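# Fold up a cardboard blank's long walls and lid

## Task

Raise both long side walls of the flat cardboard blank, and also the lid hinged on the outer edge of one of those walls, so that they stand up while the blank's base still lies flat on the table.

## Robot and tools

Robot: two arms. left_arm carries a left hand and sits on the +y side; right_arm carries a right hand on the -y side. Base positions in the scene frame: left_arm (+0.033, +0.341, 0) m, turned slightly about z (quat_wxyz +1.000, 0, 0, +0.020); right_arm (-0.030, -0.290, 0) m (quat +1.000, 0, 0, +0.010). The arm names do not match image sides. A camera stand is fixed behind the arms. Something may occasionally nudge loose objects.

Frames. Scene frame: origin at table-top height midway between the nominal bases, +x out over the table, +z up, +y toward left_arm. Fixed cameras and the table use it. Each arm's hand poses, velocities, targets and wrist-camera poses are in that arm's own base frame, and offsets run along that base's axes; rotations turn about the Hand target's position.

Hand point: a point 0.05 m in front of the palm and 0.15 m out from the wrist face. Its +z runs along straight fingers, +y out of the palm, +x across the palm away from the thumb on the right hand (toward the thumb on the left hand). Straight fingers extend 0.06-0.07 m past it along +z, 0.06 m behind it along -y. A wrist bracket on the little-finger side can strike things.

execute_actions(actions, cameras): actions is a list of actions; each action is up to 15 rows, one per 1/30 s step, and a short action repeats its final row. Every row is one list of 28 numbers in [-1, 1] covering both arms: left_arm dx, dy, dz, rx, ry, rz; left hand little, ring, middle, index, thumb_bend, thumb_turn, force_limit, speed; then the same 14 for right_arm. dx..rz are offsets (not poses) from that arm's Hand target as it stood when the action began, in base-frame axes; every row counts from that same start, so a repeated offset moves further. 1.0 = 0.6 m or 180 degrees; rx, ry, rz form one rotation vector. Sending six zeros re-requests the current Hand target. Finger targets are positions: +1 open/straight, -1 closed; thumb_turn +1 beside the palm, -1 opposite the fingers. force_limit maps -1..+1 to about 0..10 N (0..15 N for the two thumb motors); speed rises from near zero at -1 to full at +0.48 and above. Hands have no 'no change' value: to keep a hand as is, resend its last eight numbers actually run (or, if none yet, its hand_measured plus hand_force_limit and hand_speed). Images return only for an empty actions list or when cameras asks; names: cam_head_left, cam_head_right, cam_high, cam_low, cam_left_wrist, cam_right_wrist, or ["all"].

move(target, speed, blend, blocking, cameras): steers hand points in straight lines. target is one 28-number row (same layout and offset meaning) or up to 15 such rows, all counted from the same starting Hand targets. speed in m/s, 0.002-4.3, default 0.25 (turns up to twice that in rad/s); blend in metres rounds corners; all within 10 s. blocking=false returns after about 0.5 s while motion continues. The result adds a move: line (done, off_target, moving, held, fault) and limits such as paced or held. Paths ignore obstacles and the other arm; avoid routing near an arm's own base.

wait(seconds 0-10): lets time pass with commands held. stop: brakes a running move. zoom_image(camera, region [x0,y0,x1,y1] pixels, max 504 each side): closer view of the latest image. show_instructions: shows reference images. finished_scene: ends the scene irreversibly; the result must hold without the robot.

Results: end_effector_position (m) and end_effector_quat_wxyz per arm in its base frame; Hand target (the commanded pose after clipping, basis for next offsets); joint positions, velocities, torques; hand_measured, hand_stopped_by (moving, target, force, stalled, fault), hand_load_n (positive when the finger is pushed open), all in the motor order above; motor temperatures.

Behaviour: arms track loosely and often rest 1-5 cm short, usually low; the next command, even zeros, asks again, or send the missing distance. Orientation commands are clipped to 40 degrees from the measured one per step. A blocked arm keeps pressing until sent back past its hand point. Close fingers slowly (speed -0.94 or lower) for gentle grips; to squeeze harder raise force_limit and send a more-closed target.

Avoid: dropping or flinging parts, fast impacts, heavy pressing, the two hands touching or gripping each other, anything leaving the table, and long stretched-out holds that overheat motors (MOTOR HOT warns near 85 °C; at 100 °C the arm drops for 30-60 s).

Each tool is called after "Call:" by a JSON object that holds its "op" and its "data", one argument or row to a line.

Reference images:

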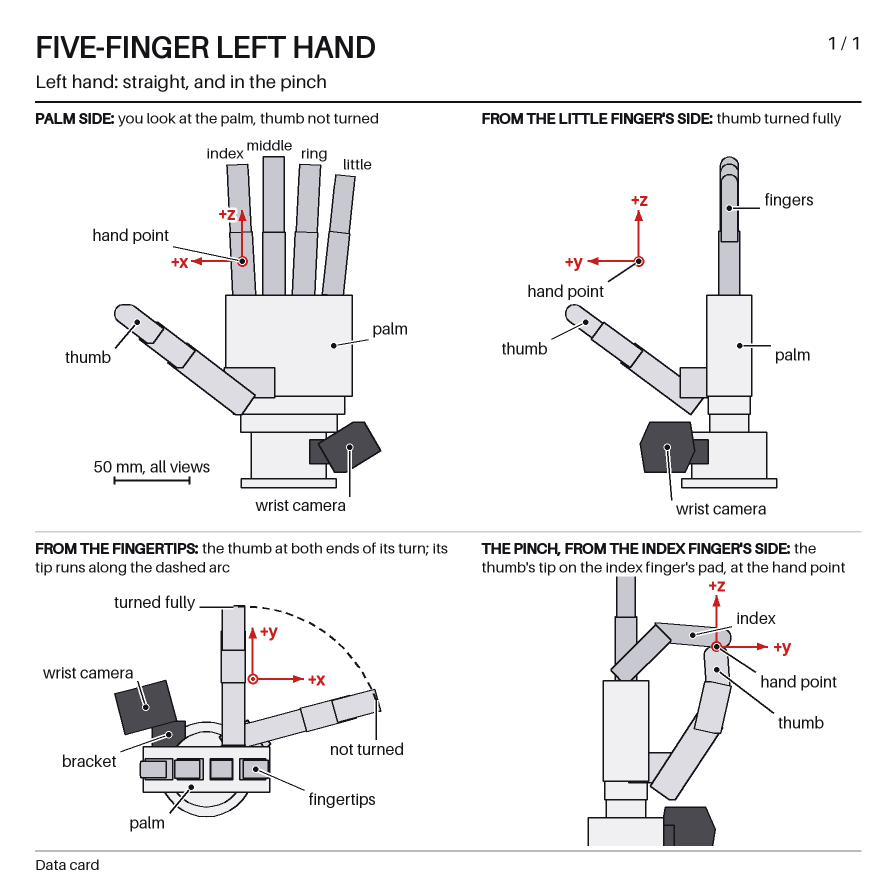

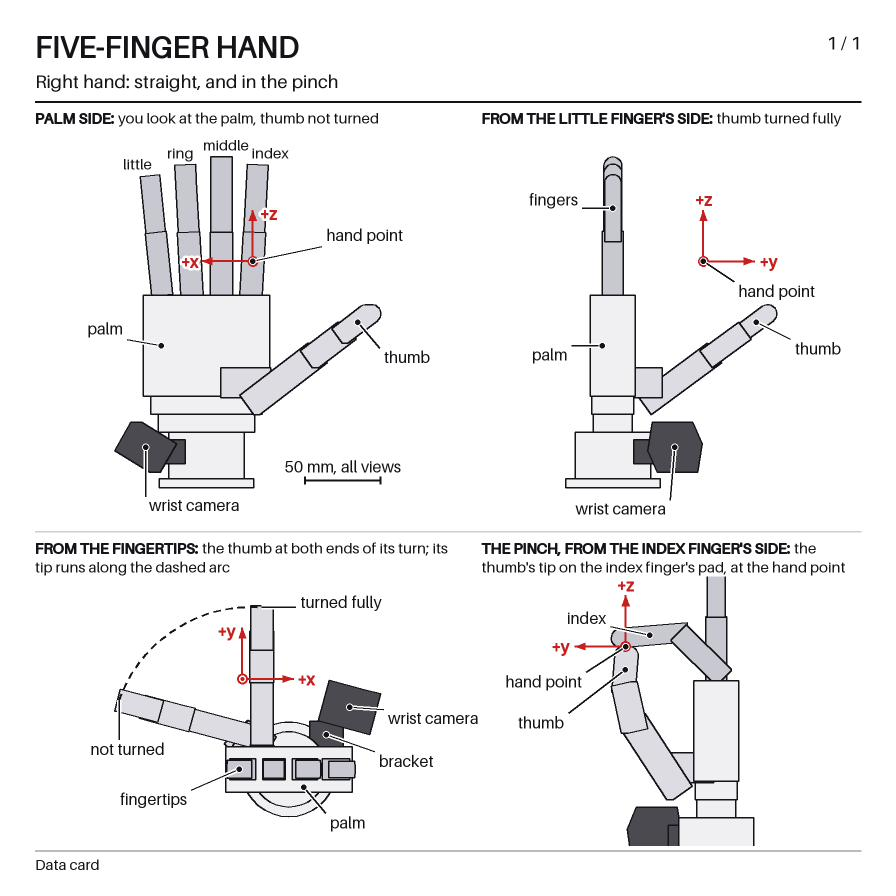

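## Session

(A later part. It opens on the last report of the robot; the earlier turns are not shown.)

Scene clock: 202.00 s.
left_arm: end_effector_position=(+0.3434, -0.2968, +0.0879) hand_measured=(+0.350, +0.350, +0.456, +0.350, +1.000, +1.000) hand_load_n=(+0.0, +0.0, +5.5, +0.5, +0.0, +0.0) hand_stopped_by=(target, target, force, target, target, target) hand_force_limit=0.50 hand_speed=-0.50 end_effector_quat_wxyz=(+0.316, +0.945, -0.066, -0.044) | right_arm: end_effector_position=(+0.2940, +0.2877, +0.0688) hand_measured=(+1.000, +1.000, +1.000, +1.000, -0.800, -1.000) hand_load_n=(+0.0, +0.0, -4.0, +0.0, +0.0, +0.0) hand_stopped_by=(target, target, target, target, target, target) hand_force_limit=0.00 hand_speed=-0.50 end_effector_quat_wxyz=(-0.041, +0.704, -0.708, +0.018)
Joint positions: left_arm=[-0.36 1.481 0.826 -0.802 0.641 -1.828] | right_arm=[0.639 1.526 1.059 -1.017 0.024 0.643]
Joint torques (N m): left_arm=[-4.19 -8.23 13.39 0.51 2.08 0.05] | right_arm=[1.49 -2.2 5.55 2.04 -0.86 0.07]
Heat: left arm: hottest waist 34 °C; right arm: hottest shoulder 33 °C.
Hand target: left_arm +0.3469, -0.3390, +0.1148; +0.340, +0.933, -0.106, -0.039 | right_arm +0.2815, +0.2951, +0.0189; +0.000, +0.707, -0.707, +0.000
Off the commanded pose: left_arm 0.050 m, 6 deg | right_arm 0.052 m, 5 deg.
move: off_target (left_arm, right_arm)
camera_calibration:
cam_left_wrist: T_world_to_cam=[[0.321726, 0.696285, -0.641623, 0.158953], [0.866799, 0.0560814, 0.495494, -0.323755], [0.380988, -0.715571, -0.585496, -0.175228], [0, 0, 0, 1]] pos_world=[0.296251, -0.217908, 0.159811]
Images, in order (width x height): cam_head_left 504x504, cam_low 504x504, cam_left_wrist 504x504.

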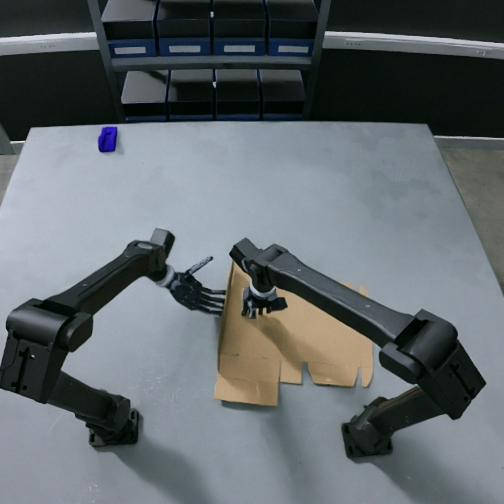

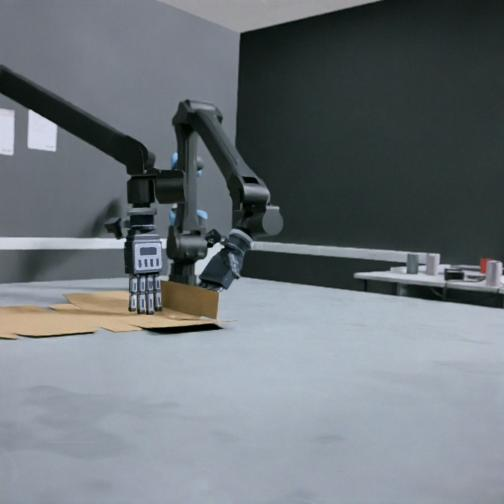

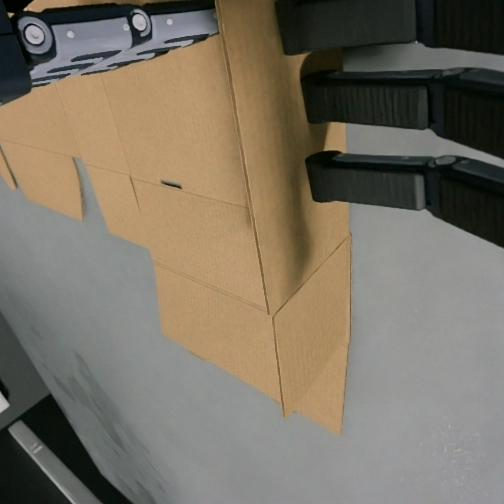

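Call:
{"op": "move", "data": {
  "target": [
    [0.0,-0.06,0.02,0,0,-0.02,0.35,0.35,0.36,0.35,1,1,0.5,-0.5,0,0.03,-0.01,0,0,0,1,1,1,1,-0.8,-1,0,-0.5]
  ],
  "speed": 0.06,
  "cameras": ["cam_left_wrist","cam_head_left","cam_low"]
}}

Call:
{"op": "zoom_image", "data": {
  "camera": "cam_low",
  "region": [80, 200, 280, 350]
}}

Scene clock: 203.33 s.
left_arm: end_effector_position=(+0.3530, -0.3018, +0.0862) hand_measured=(+0.350, +0.350, +0.456, +0.350, +1.000, +1.000) hand_load_n=(+0.0, +0.5, +0.5, +0.0, +0.0, +0.0) hand_stopped_by=(target, target, force, target, target, target) hand_force_limit=0.50 hand_speed=-0.50 end_effector_quat_wxyz=(+0.298, +0.951, -0.067, -0.049) | right_arm: end_effector_position=(+0.2988, +0.2890, +0.0678) hand_measured=(+1.000, +1.000, +1.000, +1.000, -0.800, -1.000) hand_load_n=(+0.0, +0.0, -4.0, +0.0, +0.0, +0.0) hand_stopped_by=(target, target, target, target, target, target) hand_force_limit=0.00 hand_speed=-0.50 end_effector_quat_wxyz=(-0.039, +0.694, -0.718, +0.024)
Joint positions: left_arm=[-0.373 1.509 0.873 -0.837 0.606 -1.834] | right_arm=[0.639 1.535 1.068 -1.02 0.038 0.672]
Joint torques (N m): left_arm=[-0.09 -9.41 7.62 0.69 1.32 0.12] | right_arm=[3.72 -1.26 6.17 2.37 -1.29 0.09]
Heat: left arm: hottest waist 34 °C; right arm: hottest shoulder 33 °C.
Hand target: left_arm +0.3456, -0.3115, +0.0901; +0.308, +0.947, -0.077, -0.054 (not the last commanded pose) | right_arm +0.2814, +0.3110, +0.0140; -0.001, +0.707, -0.707, +0.000 (not the last commanded pose)
Off the commanded pose: left_arm 0.084 m, 9 deg | right_arm 0.062 m, 6 deg.
move: held (left_arm; a check stopped the path), off_target (right_arm; braked when a check withheld steps of left_arm); limits=held
pose unreachable (left arm): on one or more control steps of this call, first in action 0 (counted from 0), this arm could not follow its commanded pose, so it was not sent that pose on those steps. It may still have moved: this result reports where it is.
cause: moving toward the commanded pose would bring a part of the arm too close to another arm (a part of this arm just beyond joint 6 (wrist roll) and a part of the right arm just beyond its joint 4 (wrist pitch), along the way the arms are being sent, or toward where that arm still pushes).
camera_calibration:
cam_left_wrist: T_world_to_cam=[[0.322761, 0.719021, -0.615496, 0.162419], [0.869379, 0.0318642, 0.493118, -0.338993], [0.374174, -0.694258, -0.614817, -0.172065], [0, 0, 0, 1]] pos_world=[0.306673, -0.225439, 0.161344]
Images, in order (width x height): cam_head_left 504x504, cam_low 504x504, cam_left_wrist 504x504.

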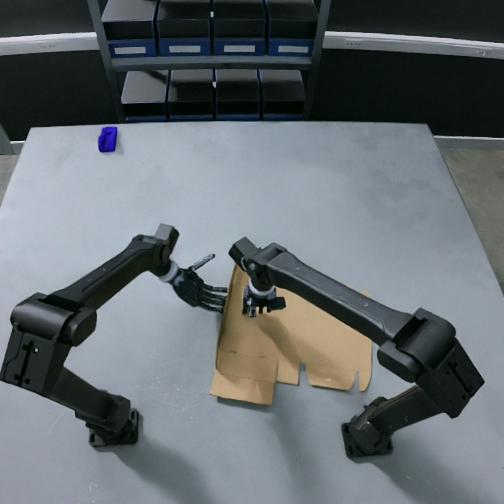

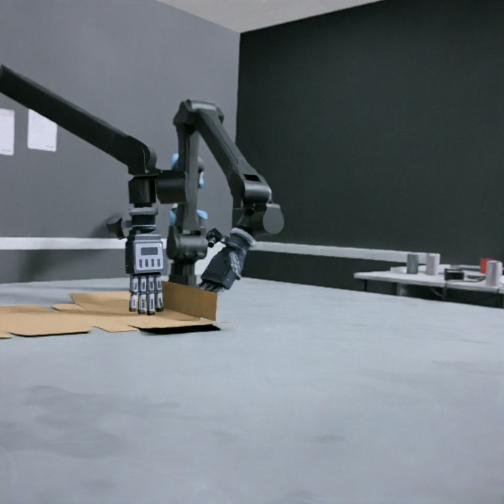

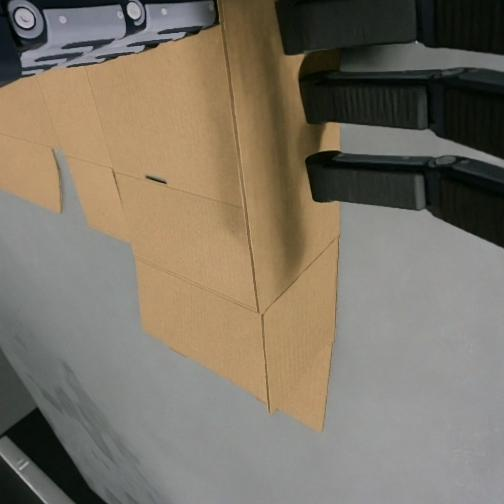

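Scaled by 2.520 from the camera's 504x504 image, which has a finer 720x720 frame.

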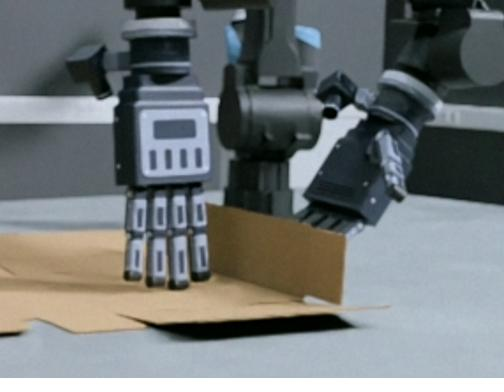

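Call:
{"op": "zoom_image", "data": {
  "camera": "cam_head_left",
  "region": [160, 240, 380, 425]
}}

Scaled by 2.291 from the camera's 504x504 image, which has a finer 720x720 frame.

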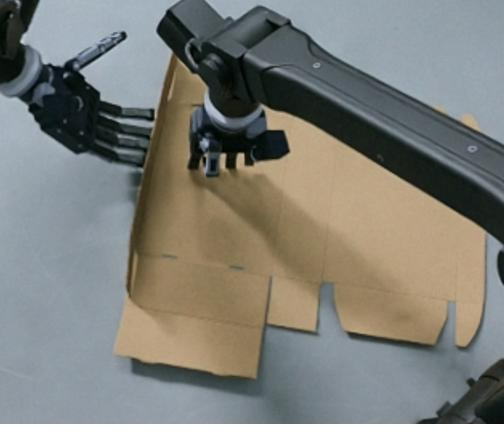

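Call:
{"op": "move", "data": {
  "target": [
    [0,0.1,0.0,0,0,0,0.35,0.35,0.456,0.35,1,1,0.5,-0.5,0,-0.03,0.01,0,0,0,1,1,1,1,-0.8,-1,0,-0.5],
    [0,0.2,0.01,0,0,0,1,1,1,1,1,1,0.5,-0.5,0,-0.03,0.01,0,0,0,1,1,1,1,-0.8,-1,0,-0.5]
  ],
  "speed": 0.1,
  "cameras": ["cam_left_wrist","cam_head_left","cam_low","cam_head_right"]
}}

Call:
{"op": "zoom_image", "data": {
  "camera": "cam_low",
  "region": [80, 200, 280, 350]
}}

Call:
{"op": "zoom_image", "data": {
  "camera": "cam_left_wrist",
  "region": [180, 0, 504, 430]
}}

Scene clock: 211.30 s.
left_arm: end_effector_position=(+0.3444, -0.1970, +0.0948) hand_measured=(+1.000, +1.000, +1.000, +1.000, +1.000, +1.000) hand_load_n=(+0.0, +0.0, -3.5, +0.0, +0.0, +0.0) hand_stopped_by=(target, target, target, target, target, target) hand_force_limit=0.50 hand_speed=-0.50 end_effector_quat_wxyz=(+0.314, +0.944, -0.076, -0.058) | right_arm: end_effector_position=(+0.2992, +0.2950, +0.0692) hand_measured=(+1.000, +1.000, +1.000, +1.000, -0.800, -1.000) hand_load_n=(+0.0, +0.0, -0.5, +0.0, +0.0, +0.0) hand_stopped_by=(target, target, target, target, target, target) hand_force_limit=0.00 hand_speed=-0.50 end_effector_quat_wxyz=(-0.049, +0.697, -0.715, +0.013)
Joint positions: left_arm=[-0.085 1.478 0.847 -1.074 0.638 -1.449] | right_arm=[0.639 1.535 1.068 -1.004 0.014 0.664]
Joint torques (N m): left_arm=[2.32 -9.17 7.51 -0.1 -0.08 0.22] | right_arm=[1.26 -3.19 4.85 1.46 -0.55 -0.19]
Heat: left arm: hottest waist 34 °C; right arm: hottest shoulder 33 °C.
Hand target: left_arm +0.3456, -0.1916, +0.0960; +0.308, +0.947, -0.078, -0.054 | right_arm +0.2813, +0.2930, +0.0200; -0.001, +0.707, -0.707, +0.000
Off the commanded pose: left_arm 0.006 m, 1 deg | right_arm 0.052 m, 6 deg.
move: off_target (right_arm)
camera_calibration:
cam_left_wrist: T_world_to_cam=[[0.328598, 0.689676, -0.645267, 0.0901746], [0.877757, 0.029212, 0.478215, -0.341177], [0.348663, -0.723529, -0.595769, -0.08955], [0, 0, 0, 1]] pos_world=[0.301062, -0.117017, 0.167991]
Images, in order (width x height): cam_head_left 504x504, cam_head_right 504x504, cam_low 504x504, cam_left_wrist 504x504.

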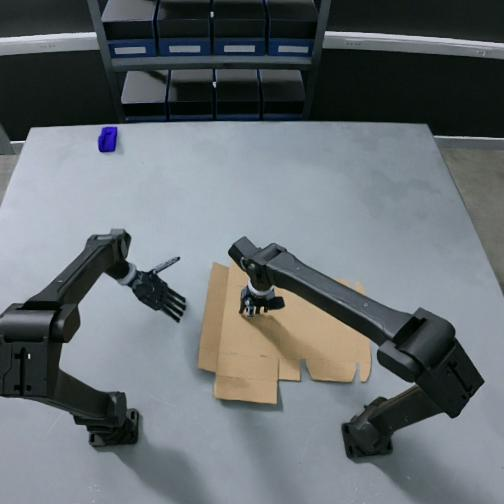

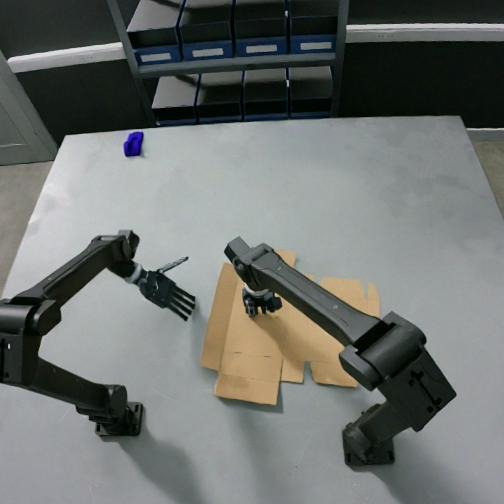

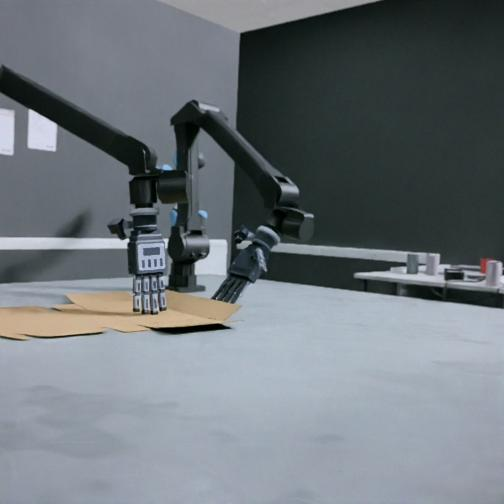

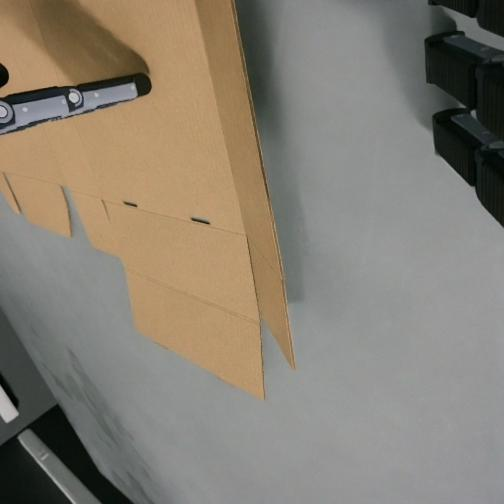

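Scaled by 2.520 from the camera's 504x504 image, which has a finer 720x720 frame.

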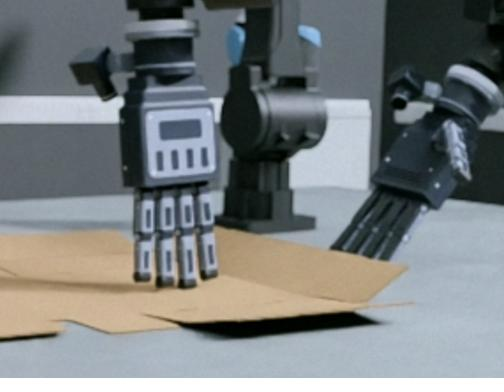

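Scaled by 1.172 from the camera's 504x504 image, which has a finer 720x720 frame.

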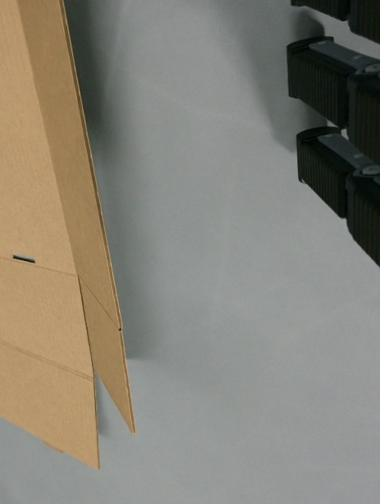

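Call:
{"op": "move", "data": {
  "target": [
    [0,0.0,0.0,0,0,0,1,1,1,1,1,1,0.5,-0.5,0,0,0.2,0,0,0,1,1,1,1,-0.8,-1,0,-0.5],
    [-0.01,0.0,0.01,-0.0232,-0.0133,0.003,1,1,1,1,1,1,0.5,-0.5,-0.044,-0.125,0.1,0.0397,-0.1177,0.2038,1,1,1,1,-0.8,-1,0,-0.5],
    [-0.01,0.0,0.01,-0.0232,-0.0133,0.003,1,1,1,1,1,1,0.5,-0.5,-0.064,-0.142,-0.033,0.0397,-0.1177,0.2038,1,1,1,1,-0.8,-1,0,-0.5]
  ],
  "speed": 0.15,
  "blend": [0.01, 0, 0],
  "cameras": ["cam_head_left","cam_low","cam_left_wrist"]
}}

Call:
{"op": "zoom_image", "data": {
  "camera": "cam_head_left",
  "region": [160, 240, 380, 425]
}}

Scene clock: 219.40 s.
left_arm: end_effector_position=(+0.3395, -0.1966, +0.0970) hand_measured=(+1.000, +1.000, +1.000, +1.000, +1.000, +1.000) hand_load_n=(+0.0, +0.0, -0.5, +0.0, +0.0, +0.0) hand_stopped_by=(target, target, target, target, target, target) hand_force_limit=0.50 hand_speed=-0.50 end_effector_quat_wxyz=(+0.339, +0.936, -0.078, -0.046) | right_arm: end_effector_position=(+0.2619, +0.2277, +0.0361) hand_measured=(+1.000, +1.000, +1.000, +1.000, -0.800, -1.000) hand_load_n=(+0.0, +0.0, +0.5, +0.0, +0.0, +0.0) hand_stopped_by=(target, target, target, target, target, target) hand_force_limit=0.00 hand_speed=-0.50 end_effector_quat_wxyz=(-0.217, +0.869, -0.432, +0.105)
Joint positions: left_arm=[-0.067 1.468 0.812 -1.04 0.69 -1.426] | right_arm=[0.623 1.215 0.639 -0.508 -0.016 -0.02]
Joint torques (N m): left_arm=[2.67 -9.99 6.27 0.62 0.55 0.24] | right_arm=[-0.91 -1.79 4.64 0.85 -0.11 -0.24]
Heat: left arm: hottest waist 34 °C; right arm: hottest shoulder 33 °C.
Hand target: left_arm +0.3397, -0.1916, +0.1020; +0.341, +0.936, -0.081, -0.030 | right_arm +0.2429, +0.2077, +0.0002; -0.171, +0.879, -0.437, +0.084
Off the commanded pose: left_arm 0.007 m, 2 deg | right_arm 0.045 m, 6 deg.
move: off_target (right_arm)
camera_calibration:
cam_left_wrist: T_world_to_cam=[[0.337748, 0.655374, -0.675583, 0.0860373], [0.867605, 0.0615279, 0.493434, -0.329603], [0.364951, -0.752795, -0.547824, -0.102241], [0, 0, 0, 1]] pos_world=[0.294219, -0.113073, 0.164752]
Images, in order (width x height): cam_head_left 504x504, cam_low 504x504, cam_left_wrist 504x504.

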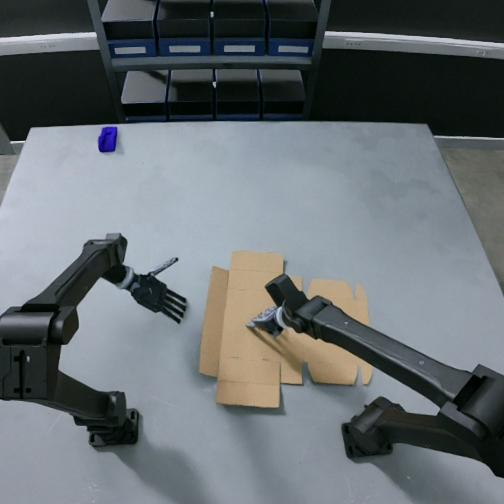

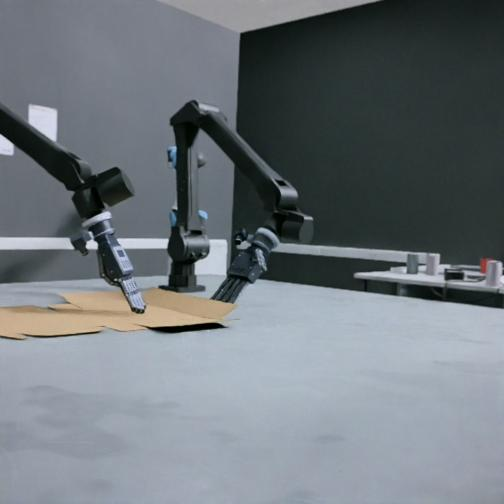

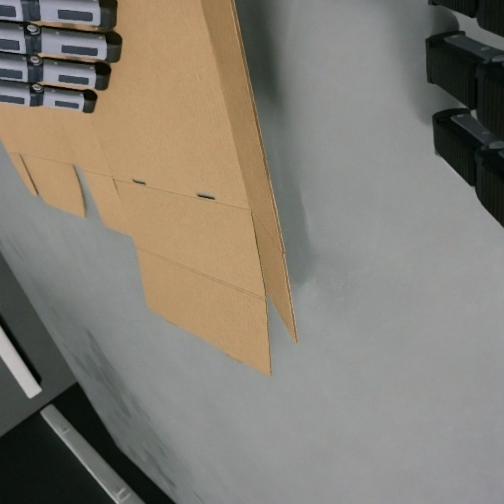

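Scaled by 2.291 from the camera's 504x504 image, which has a finer 720x720 frame.

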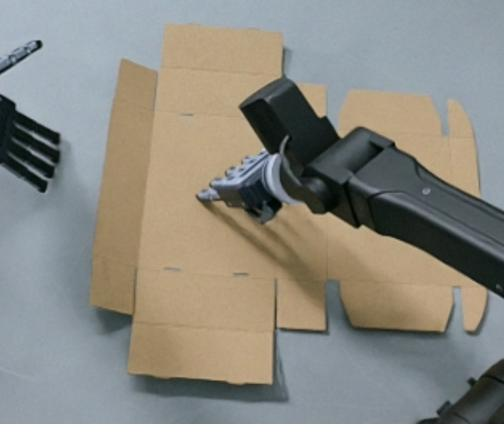

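Call:
{"op": "move", "data": {
  "target": [
    [0.0,-0.06,-0.025,0,0,0,1,1,1,1,1,1,0.5,-0.5,0,0,0,0,0,0,1,1,1,1,-0.8,-1,0,-0.5],
    [0.0,-0.165,-0.025,0,0,0,1,1,1,1,1,1,0.5,-0.5,0,0,0,0,0,0,1,1,1,1,-0.8,-1,0,-0.5]
  ],
  "speed": 0.1,
  "cameras": ["cam_head_left","cam_left_wrist"]
}}

Scene clock: 222.67 s.
left_arm: end_effector_position=(+0.3457, -0.2841, +0.0976) hand_measured=(+1.000, +1.000, +1.000, +1.000, +1.000, +1.000) hand_load_n=(+0.0, +0.0, -2.5, +0.0, +0.0, +0.0) hand_stopped_by=(target, target, target, target, target, target) hand_force_limit=0.50 hand_speed=-0.50 end_effector_quat_wxyz=(+0.345, +0.935, -0.081, -0.020) | right_arm: end_effector_position=(+0.2619, +0.2277, +0.0361) hand_measured=(+1.000, +1.000, +1.000, +1.000, -0.800, -1.000) hand_load_n=(+0.0, +0.0, +0.5, +0.0, +0.0, -0.5) hand_stopped_by=(target, target, target, target, target, target) hand_force_limit=0.00 hand_speed=-0.50 end_effector_quat_wxyz=(-0.217, +0.869, -0.432, +0.105)
Joint positions: left_arm=[-0.308 1.461 0.797 -0.769 0.695 -1.755] | right_arm=[0.623 1.215 0.639 -0.508 -0.016 -0.02]
Joint torques (N m): left_arm=[-0.32 -7.47 6.79 1.32 0.23 -0.06] | right_arm=[-0.97 -1.73 4.62 0.87 -0.11 -0.24]
Heat: left arm: hottest waist 34 °C; right arm: hottest shoulder 33 °C.
Hand target: left_arm +0.3397, -0.2906, +0.0870; +0.341, +0.936, -0.081, -0.030 | right_arm +0.2429, +0.2077, +0.0002; -0.171, +0.879, -0.437, +0.084
Off the commanded pose: left_arm 0.014 m, 1 deg | right_arm 0.045 m, 6 deg.
move: off_target (left_arm, right_arm)
camera_calibration:
cam_left_wrist: T_world_to_cam=[[0.363415, 0.648736, -0.668634, 0.130264], [0.84113, 0.0800828, 0.53487, -0.319515], [0.400536, -0.756788, -0.516568, -0.186552], [0, 0, 0, 1]] pos_world=[0.296134, -0.200099, 0.161631]
Images, in order (width x height): cam_head_left 504x504, cam_left_wrist 504x504.

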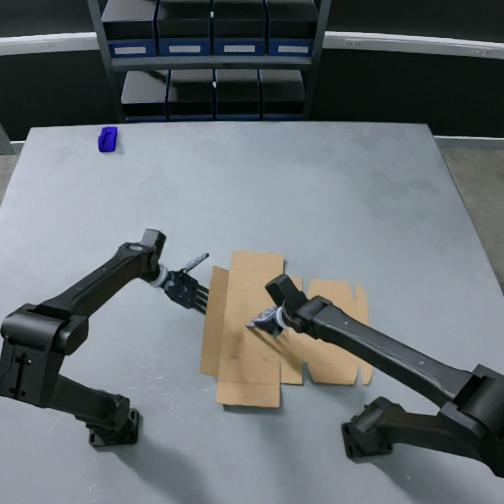

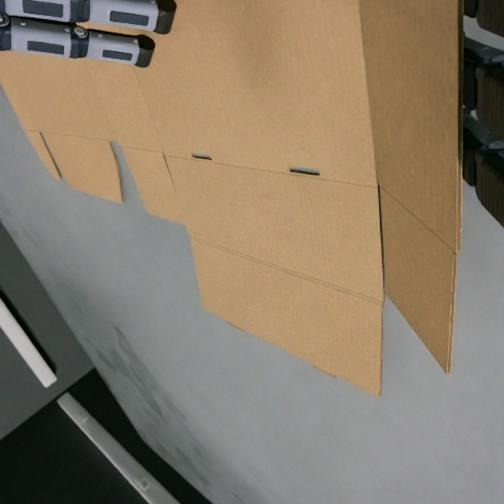

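Call:
{"op": "move", "data": {
  "target": [
    [0.0,-0.01,0.03,0,0,0,0.35,0.35,0.36,0.35,1,1,0.6,-0.5,0,0,0,0,0,0,1,1,1,1,-0.8,-1,0,-0.5],
    [0.0,-0.08,0.05,0,0,0,0.35,0.35,0.36,0.35,1,1,0.6,-0.5,0,0,0,0,0,0,1,1,1,1,-0.8,-1,0,-0.5]
  ],
  "speed": 0.08,
  "cameras": ["cam_head_left","cam_left_wrist","cam_low"]
}}

Call:
{"op": "zoom_image", "data": {
  "camera": "cam_low",
  "region": [80, 200, 280, 350]
}}

Scene clock: 224.87 s.
left_arm: end_effector_position=(+0.3419, -0.3024, +0.0881) hand_measured=(+0.350, +0.350, +0.362, +0.350, +1.000, +1.000) hand_load_n=(+0.0, +0.0, +1.5, +0.0, +0.0, +0.0) hand_stopped_by=(target, target, target, target, target, target) hand_force_limit=0.60 hand_speed=-0.50 end_effector_quat_wxyz=(+0.318, +0.946, -0.038, -0.045) | right_arm: end_effector_position=(+0.2638, +0.2248, +0.0358) hand_measured=(+1.000, +1.000, +1.000, +1.000, -0.800, -1.000) hand_load_n=(+0.0, +0.0, +0.0, +0.0, +0.5, +0.0) hand_stopped_by=(target, target, target, target, target, target) hand_force_limit=0.00 hand_speed=-0.50 end_effector_quat_wxyz=(-0.216, +0.867, -0.436, +0.108)
Joint positions: left_arm=[-0.382 1.461 0.803 -0.76 0.639 -1.924] | right_arm=[0.614 1.214 0.638 -0.508 -0.013 -0.021]
Joint torques (N m): left_arm=[-3.84 -9.76 11.49 1.06 1.62 0.13] | right_arm=[-0.26 -1.55 4.71 0.83 -0.21 -0.25]
Heat: left arm: hottest waist 33 °C; right arm: hottest shoulder 33 °C.
Hand target: left_arm +0.3396, -0.3386, +0.1170; +0.341, +0.936, -0.082, -0.030 | right_arm +0.2429, +0.2078, +0.0002; -0.171, +0.879, -0.437, +0.084
Off the commanded pose: left_arm 0.046 m, 6 deg | right_arm 0.045 m, 6 deg.
move: off_target (left_arm, right_arm)
camera_calibration:
cam_left_wrist: T_world_to_cam=[[0.271048, 0.711685, -0.648102, 0.18599], [0.872032, 0.10352, 0.478375, -0.308349], [0.407544, -0.694829, -0.592554, -0.180693], [0, 0, 0, 1]] pos_world=[0.292118, -0.225997, 0.160977]
Images, in order (width x height): cam_head_left 504x504, cam_low 504x504, cam_left_wrist 504x504.

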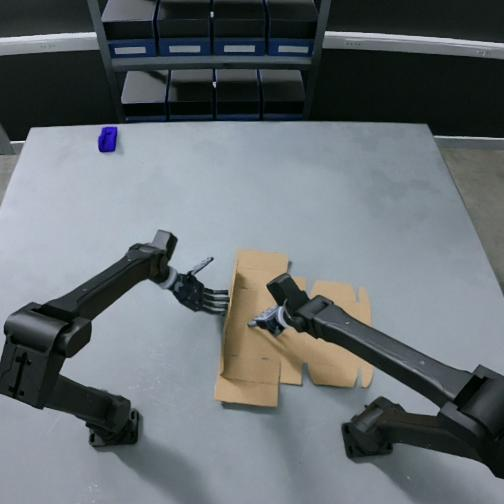

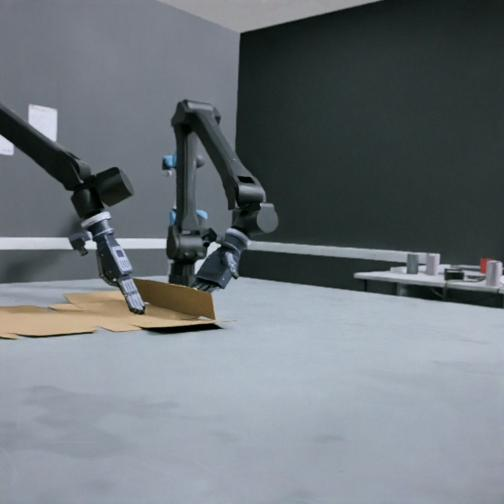

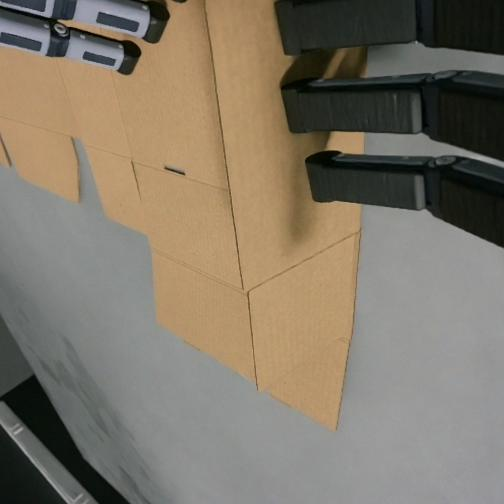

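Scaled by 2.520 from the camera's 504x504 image, which has a finer 720x720 frame.

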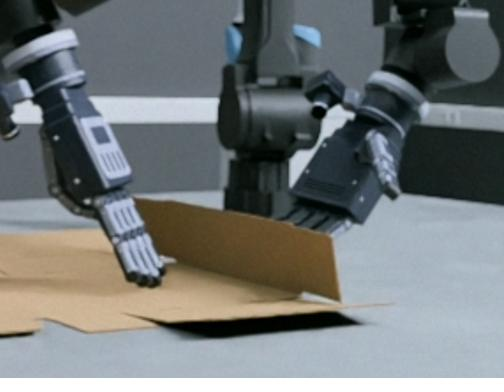

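Call:
{"op": "move", "data": {
  "target": [
    [0.0,-0.06,0.0,0,0,-0.05,0.35,0.35,0.36,0.35,1,1,0.6,-0.5,0.02,0.03,0,0,0,0,1,1,1,1,-0.8,-1,0,-0.5]
  ],
  "speed": 0.08,
  "cameras": ["cam_head_left","cam_left_wrist","cam_low"]
}}

Call:
{"op": "zoom_image", "data": {
  "camera": "cam_low",
  "region": [80, 200, 280, 350]
}}

Scene clock: 227.10 s.
left_arm: end_effector_position=(+0.3345, -0.3659, +0.1111) hand_measured=(+0.350, +0.350, +0.362, +0.350, +1.000, +1.000) hand_load_n=(+0.0, +0.5, +0.0, +0.0, +0.0, +0.0) hand_stopped_by=(target, target, target, target, target, target) hand_force_limit=0.60 hand_speed=-0.50 end_effector_quat_wxyz=(+0.336, +0.929, -0.142, -0.061) | right_arm: end_effector_position=(+0.2778, +0.2319, +0.0341) hand_measured=(+1.000, +1.000, +1.000, +1.000, -0.800, -1.000) hand_load_n=(+0.0, +0.0, +0.5, +0.0, +0.0, +0.0) hand_stopped_by=(target, target, target, target, target, target) hand_force_limit=0.00 hand_speed=-0.50 end_effector_quat_wxyz=(-0.215, +0.866, -0.437, +0.113)
Joint positions: left_arm=[-0.495 1.553 0.954 -0.837 0.687 -1.811] | right_arm=[0.614 1.26 0.67 -0.491 -0.001 -0.021]
Joint torques (N m): left_arm=[0.56 -9.35 10.74 0.27 0.44 0.25] | right_arm=[1.49 -1.32 5.96 0.51 -0.25 -0.02]
Heat: left arm: hottest waist 33 °C; right arm: hottest shoulder 33 °C.
Hand target: left_arm +0.3397, -0.3747, +0.1171; +0.337, +0.927, -0.155, -0.057 | right_arm +0.2549, +0.2258, +0.0003; -0.171, +0.879, -0.437, +0.084
Off the commanded pose: left_arm 0.012 m, 2 deg | right_arm 0.041 m, 6 deg.
move: off_target (left_arm, right_arm)
camera_calibration:
cam_left_wrist: T_world_to_cam=[[0.429142, 0.603337, -0.672177, 0.158164], [0.86171, -0.0504204, 0.504889, -0.362085], [0.270727, -0.795891, -0.541539, -0.205019], [0, 0, 0, 1]] pos_world=[0.299642, -0.276855, 0.178101]
Images, in order (width x height): cam_head_left 504x504, cam_low 504x504, cam_left_wrist 504x504.

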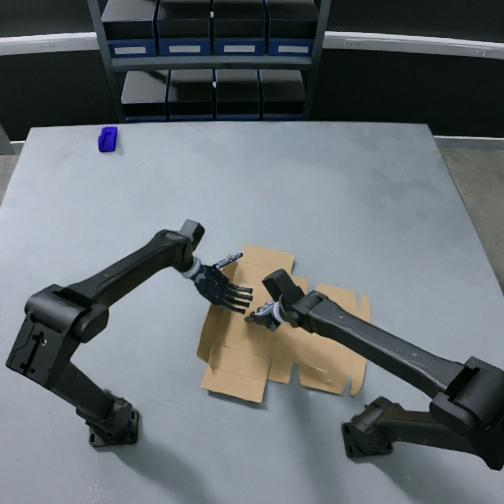

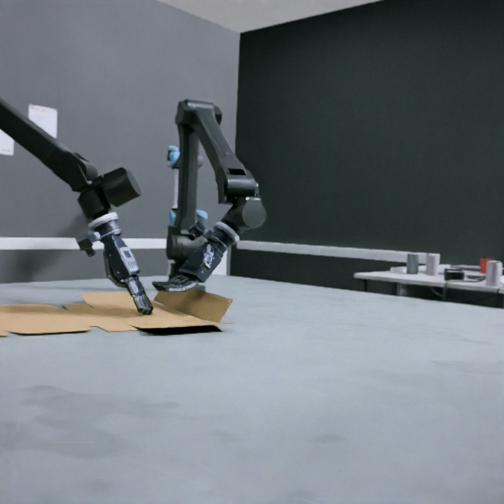

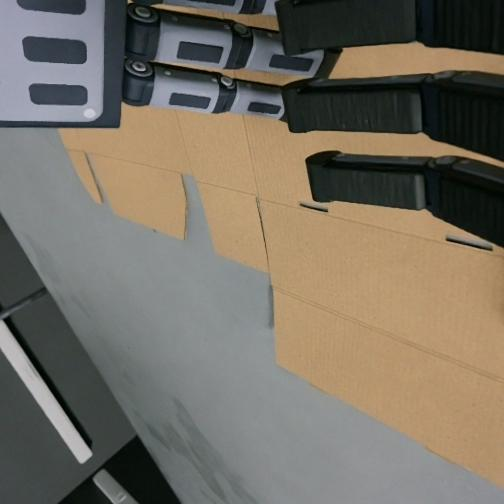

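Scaled by 2.520 from the camera's 504x504 image, which has a finer 720x720 frame.

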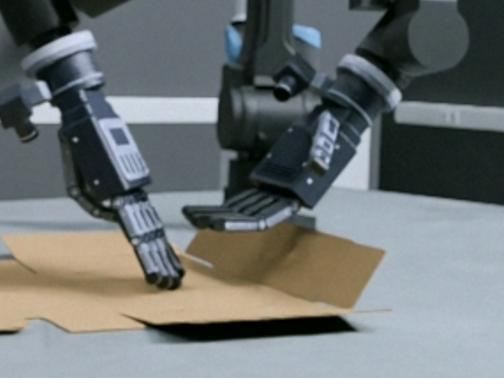

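Call:
{"op": "move", "data": {
  "target": [
    [0.0,0.02,0.08,0,0,0.0,0.35,0.35,0.36,0.35,1,1,0.6,-0.5,0,0,0,0,0,0,1,1,1,1,-0.8,-1,0,-0.5],
    [0.0,0.25,0.08,0,0,0.05,1,1,1,1,1,1,0.6,-0.5,0,0,0,0,0,0,1,1,1,1,-0.8,-1,0,-0.5],
    [0.0,0.28,-0.02,0,0,0.05,1,1,1,1,1,1,0.6,-0.5,0,0,0,0,0,0,1,1,1,1,-0.8,-1,0,-0.5]
  ],
  "speed": 0.15,
  "blend": [0.01, 0.01, 0],
  "cameras": ["cam_head_left","cam_left_wrist","cam_low"]
}}

Call:
{"op": "zoom_image", "data": {
  "camera": "cam_head_left",
  "region": [160, 240, 380, 425]
}}

Scene clock: 231.53 s.
left_arm: end_effector_position=(+0.3367, -0.2105, +0.1069) hand_measured=(+1.000, +1.000, +1.000, +1.000, +1.000, +1.000) hand_load_n=(+0.0, +0.0, +0.0, +0.0, +0.0, +0.0) hand_stopped_by=(target, target, target, target, target, target) hand_force_limit=0.60 hand_speed=-0.50 end_effector_quat_wxyz=(+0.340, +0.936, -0.080, -0.037) | right_arm: end_effector_position=(+0.2778, +0.2319, +0.0341) hand_measured=(+1.000, +1.000, +1.000, +1.000, -0.800, -1.000) hand_load_n=(+0.0, +0.0, +0.5, +0.0, +0.0, +0.0) hand_stopped_by=(target, target, target, target, target, target) hand_force_limit=0.00 hand_speed=-0.50 end_effector_quat_wxyz=(-0.215, +0.866, -0.437, +0.113)
Joint positions: left_arm=[-0.108 1.429 0.803 -1.016 0.695 -1.484] | right_arm=[0.614 1.26 0.67 -0.491 -0.001 -0.021]
Joint torques (N m): left_arm=[2.55 -7.65 7.23 0.83 0.52 0.24] | right_arm=[1.49 -1.32 5.94 0.54 -0.26 -0.02]
Heat: left arm: hottest waist 33 °C; right arm: hottest shoulder 32 °C.
Hand target: left_arm +0.3396, -0.2066, +0.1051; +0.341, +0.936, -0.081, -0.030 | right_arm +0.2549, +0.2258, +0.0003; -0.171, +0.879, -0.437, +0.084
Off the commanded pose: left_arm 0.005 m, 1 deg | right_arm 0.041 m, 6 deg.
move: off_target (right_arm); blend cut to 0 m at target 2
camera_calibration:
cam_left_wrist: T_world_to_cam=[[0.347136, 0.655129, -0.671046, 0.0991105], [0.858731, 0.0655459, 0.508218, -0.328885], [0.376932, -0.752669, -0.539826, -0.111085], [0, 0, 0, 1]] pos_world=[0.28989, -0.126983, 0.173687]
Images, in order (width x height): cam_head_left 504x504, cam_low 504x504, cam_left_wrist 504x504.

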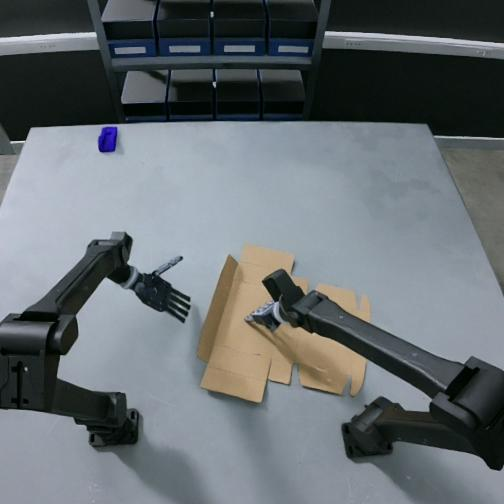

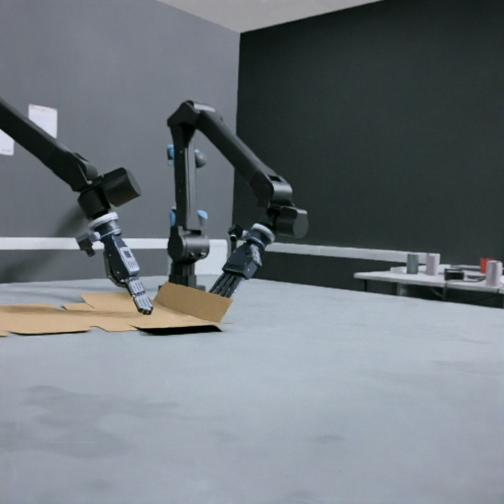

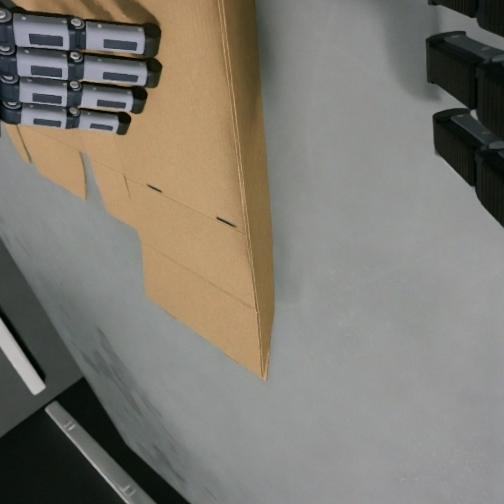

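Scaled by 2.291 from the camera's 504x504 image, which has a finer 720x720 frame.

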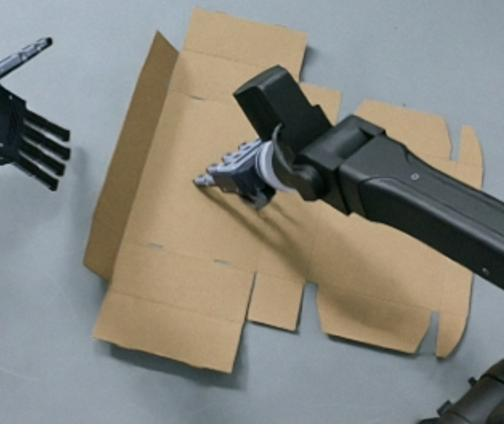

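Call:
{"op": "move", "data": {
  "target": [
    [0.014,0.0,0,0,0,-0.067,0.35,0.35,0.36,0.35,1,1,0.6,-0.5,0,0,0.2,0,0,0,1,1,1,1,-0.8,-1,0,-0.5],
    [0.014,0.0,-0.05,0,0,-0.067,0.35,0.35,0.36,0.35,1,1,0.6,-0.5,0.0153,-0.033,0.133,0,0,0,1,1,1,1,-0.8,-1,0,-0.5],
    [0.014,-0.05,-0.055,0,0,-0.067,0.35,0.35,0.36,0.35,1,1,0.6,-0.5,-0.013,-0.06,-0.017,0,0,0,1,1,1,1,-0.8,-1,0,-0.5]
  ],
  "speed": 0.15,
  "blend": [0.01, 0.0, 0],
  "cameras": ["cam_head_left","cam_left_wrist","cam_low","cam_head_right"]
}}

Call:
{"op": "zoom_image", "data": {
  "camera": "cam_head_left",
  "region": [160, 240, 380, 425]
}}

Call:
{"op": "zoom_image", "data": {
  "camera": "cam_low",
  "region": [80, 200, 280, 350]
}}

Scene clock: 237.67 s.
left_arm: end_effector_position=(+0.3419, -0.2308, +0.0734) hand_measured=(+0.350, +0.350, +0.360, +0.350, +1.000, +1.000) hand_load_n=(+0.0, +0.0, +0.0, +0.5, +0.0, +0.0) hand_stopped_by=(target, target, target, target, target, target) hand_force_limit=0.60 hand_speed=-0.50 end_effector_quat_wxyz=(+0.336, +0.922, -0.179, -0.067) | right_arm: end_effector_position=(+0.2717, +0.2129, +0.0323) hand_measured=(+1.000, +1.000, +1.000, +1.000, -0.800, -1.000) hand_load_n=(+0.0, +0.0, +0.5, +0.0, +0.0, +0.0) hand_stopped_by=(target, target, target, target, target, target) hand_force_limit=0.00 hand_speed=-0.50 end_effector_quat_wxyz=(-0.226, +0.867, -0.430, +0.112)
Joint positions: left_arm=[-0.159 1.618 0.906 -1.048 0.677 -1.28] | right_arm=[0.567 1.208 0.617 -0.472 -0.041 -0.073]
Joint torques (N m): left_arm=[0.5 -8.94 8.02 0.58 0.56 -0.08] | right_arm=[-1.08 -1.08 4.16 0.59 -0.03 -0.25]
Heat: left arm: hottest waist 33 °C; right arm: hottest shoulder 32 °C.
Hand target: left_arm +0.3480, -0.2365, +0.0720; +0.335, +0.922, -0.179, -0.066 | right_arm +0.2470, +0.1897, -0.0100; -0.171, +0.879, -0.437, +0.084
Off the commanded pose: left_arm 0.009 m, 0 deg | right_arm 0.054 m, 7 deg.
move: off_target (right_arm); blend cut to 0 m at target 1
camera_calibration:
cam_left_wrist: T_world_to_cam=[[0.482479, 0.565176, -0.669171, 0.0209019], [0.848377, -0.111499, 0.517517, -0.352987], [0.217876, -0.817401, -0.533278, -0.107495], [0, 0, 0, 1]] pos_world=[0.312802, -0.139038, 0.139339]
Images, in order (width x height): cam_head_left 504x504, cam_head_right 504x504, cam_low 504x504, cam_left_wrist 504x504.

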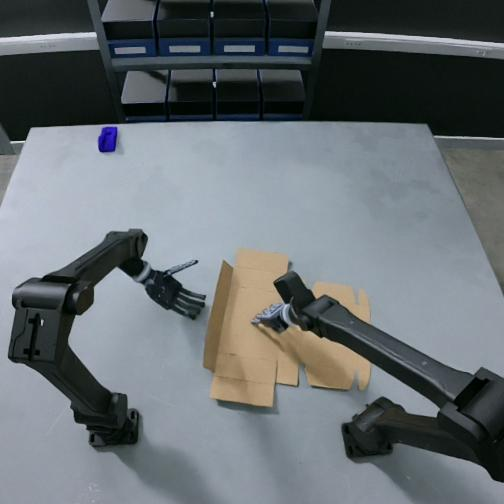

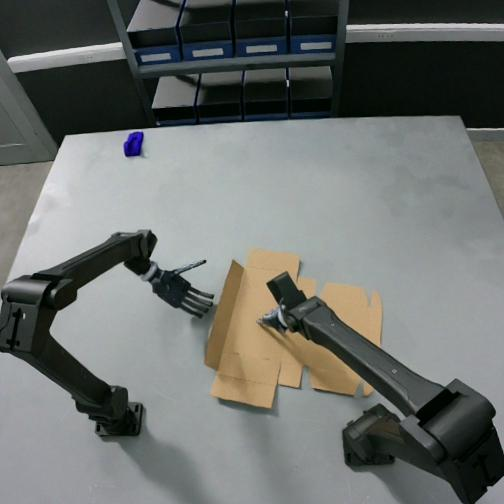

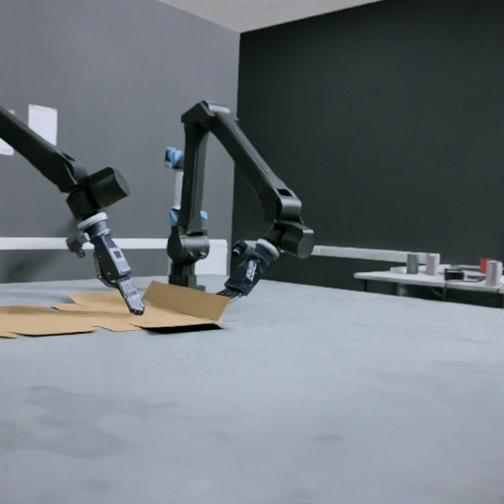

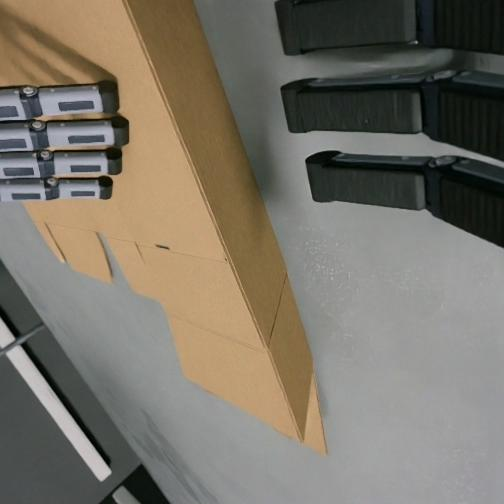

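Scaled by 2.291 from the camera's 504x504 image, which has a finer 720x720 frame.

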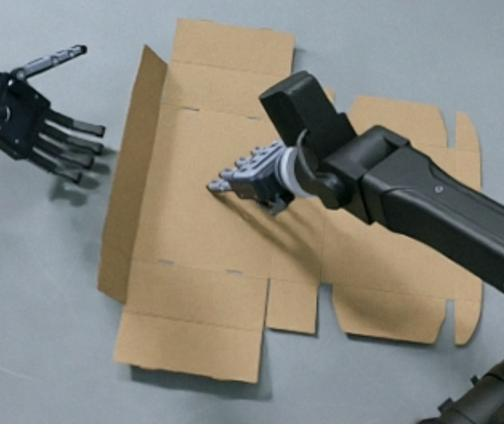

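Scaled by 2.520 from the camera's 504x504 image, which has a finer 720x720 frame.

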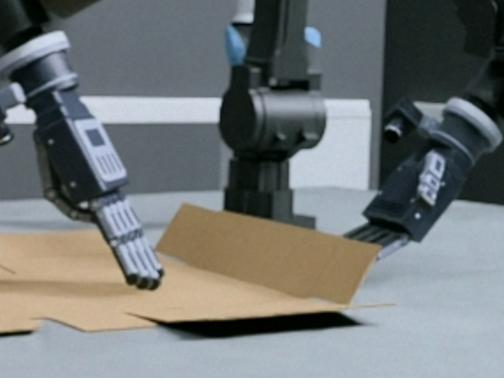

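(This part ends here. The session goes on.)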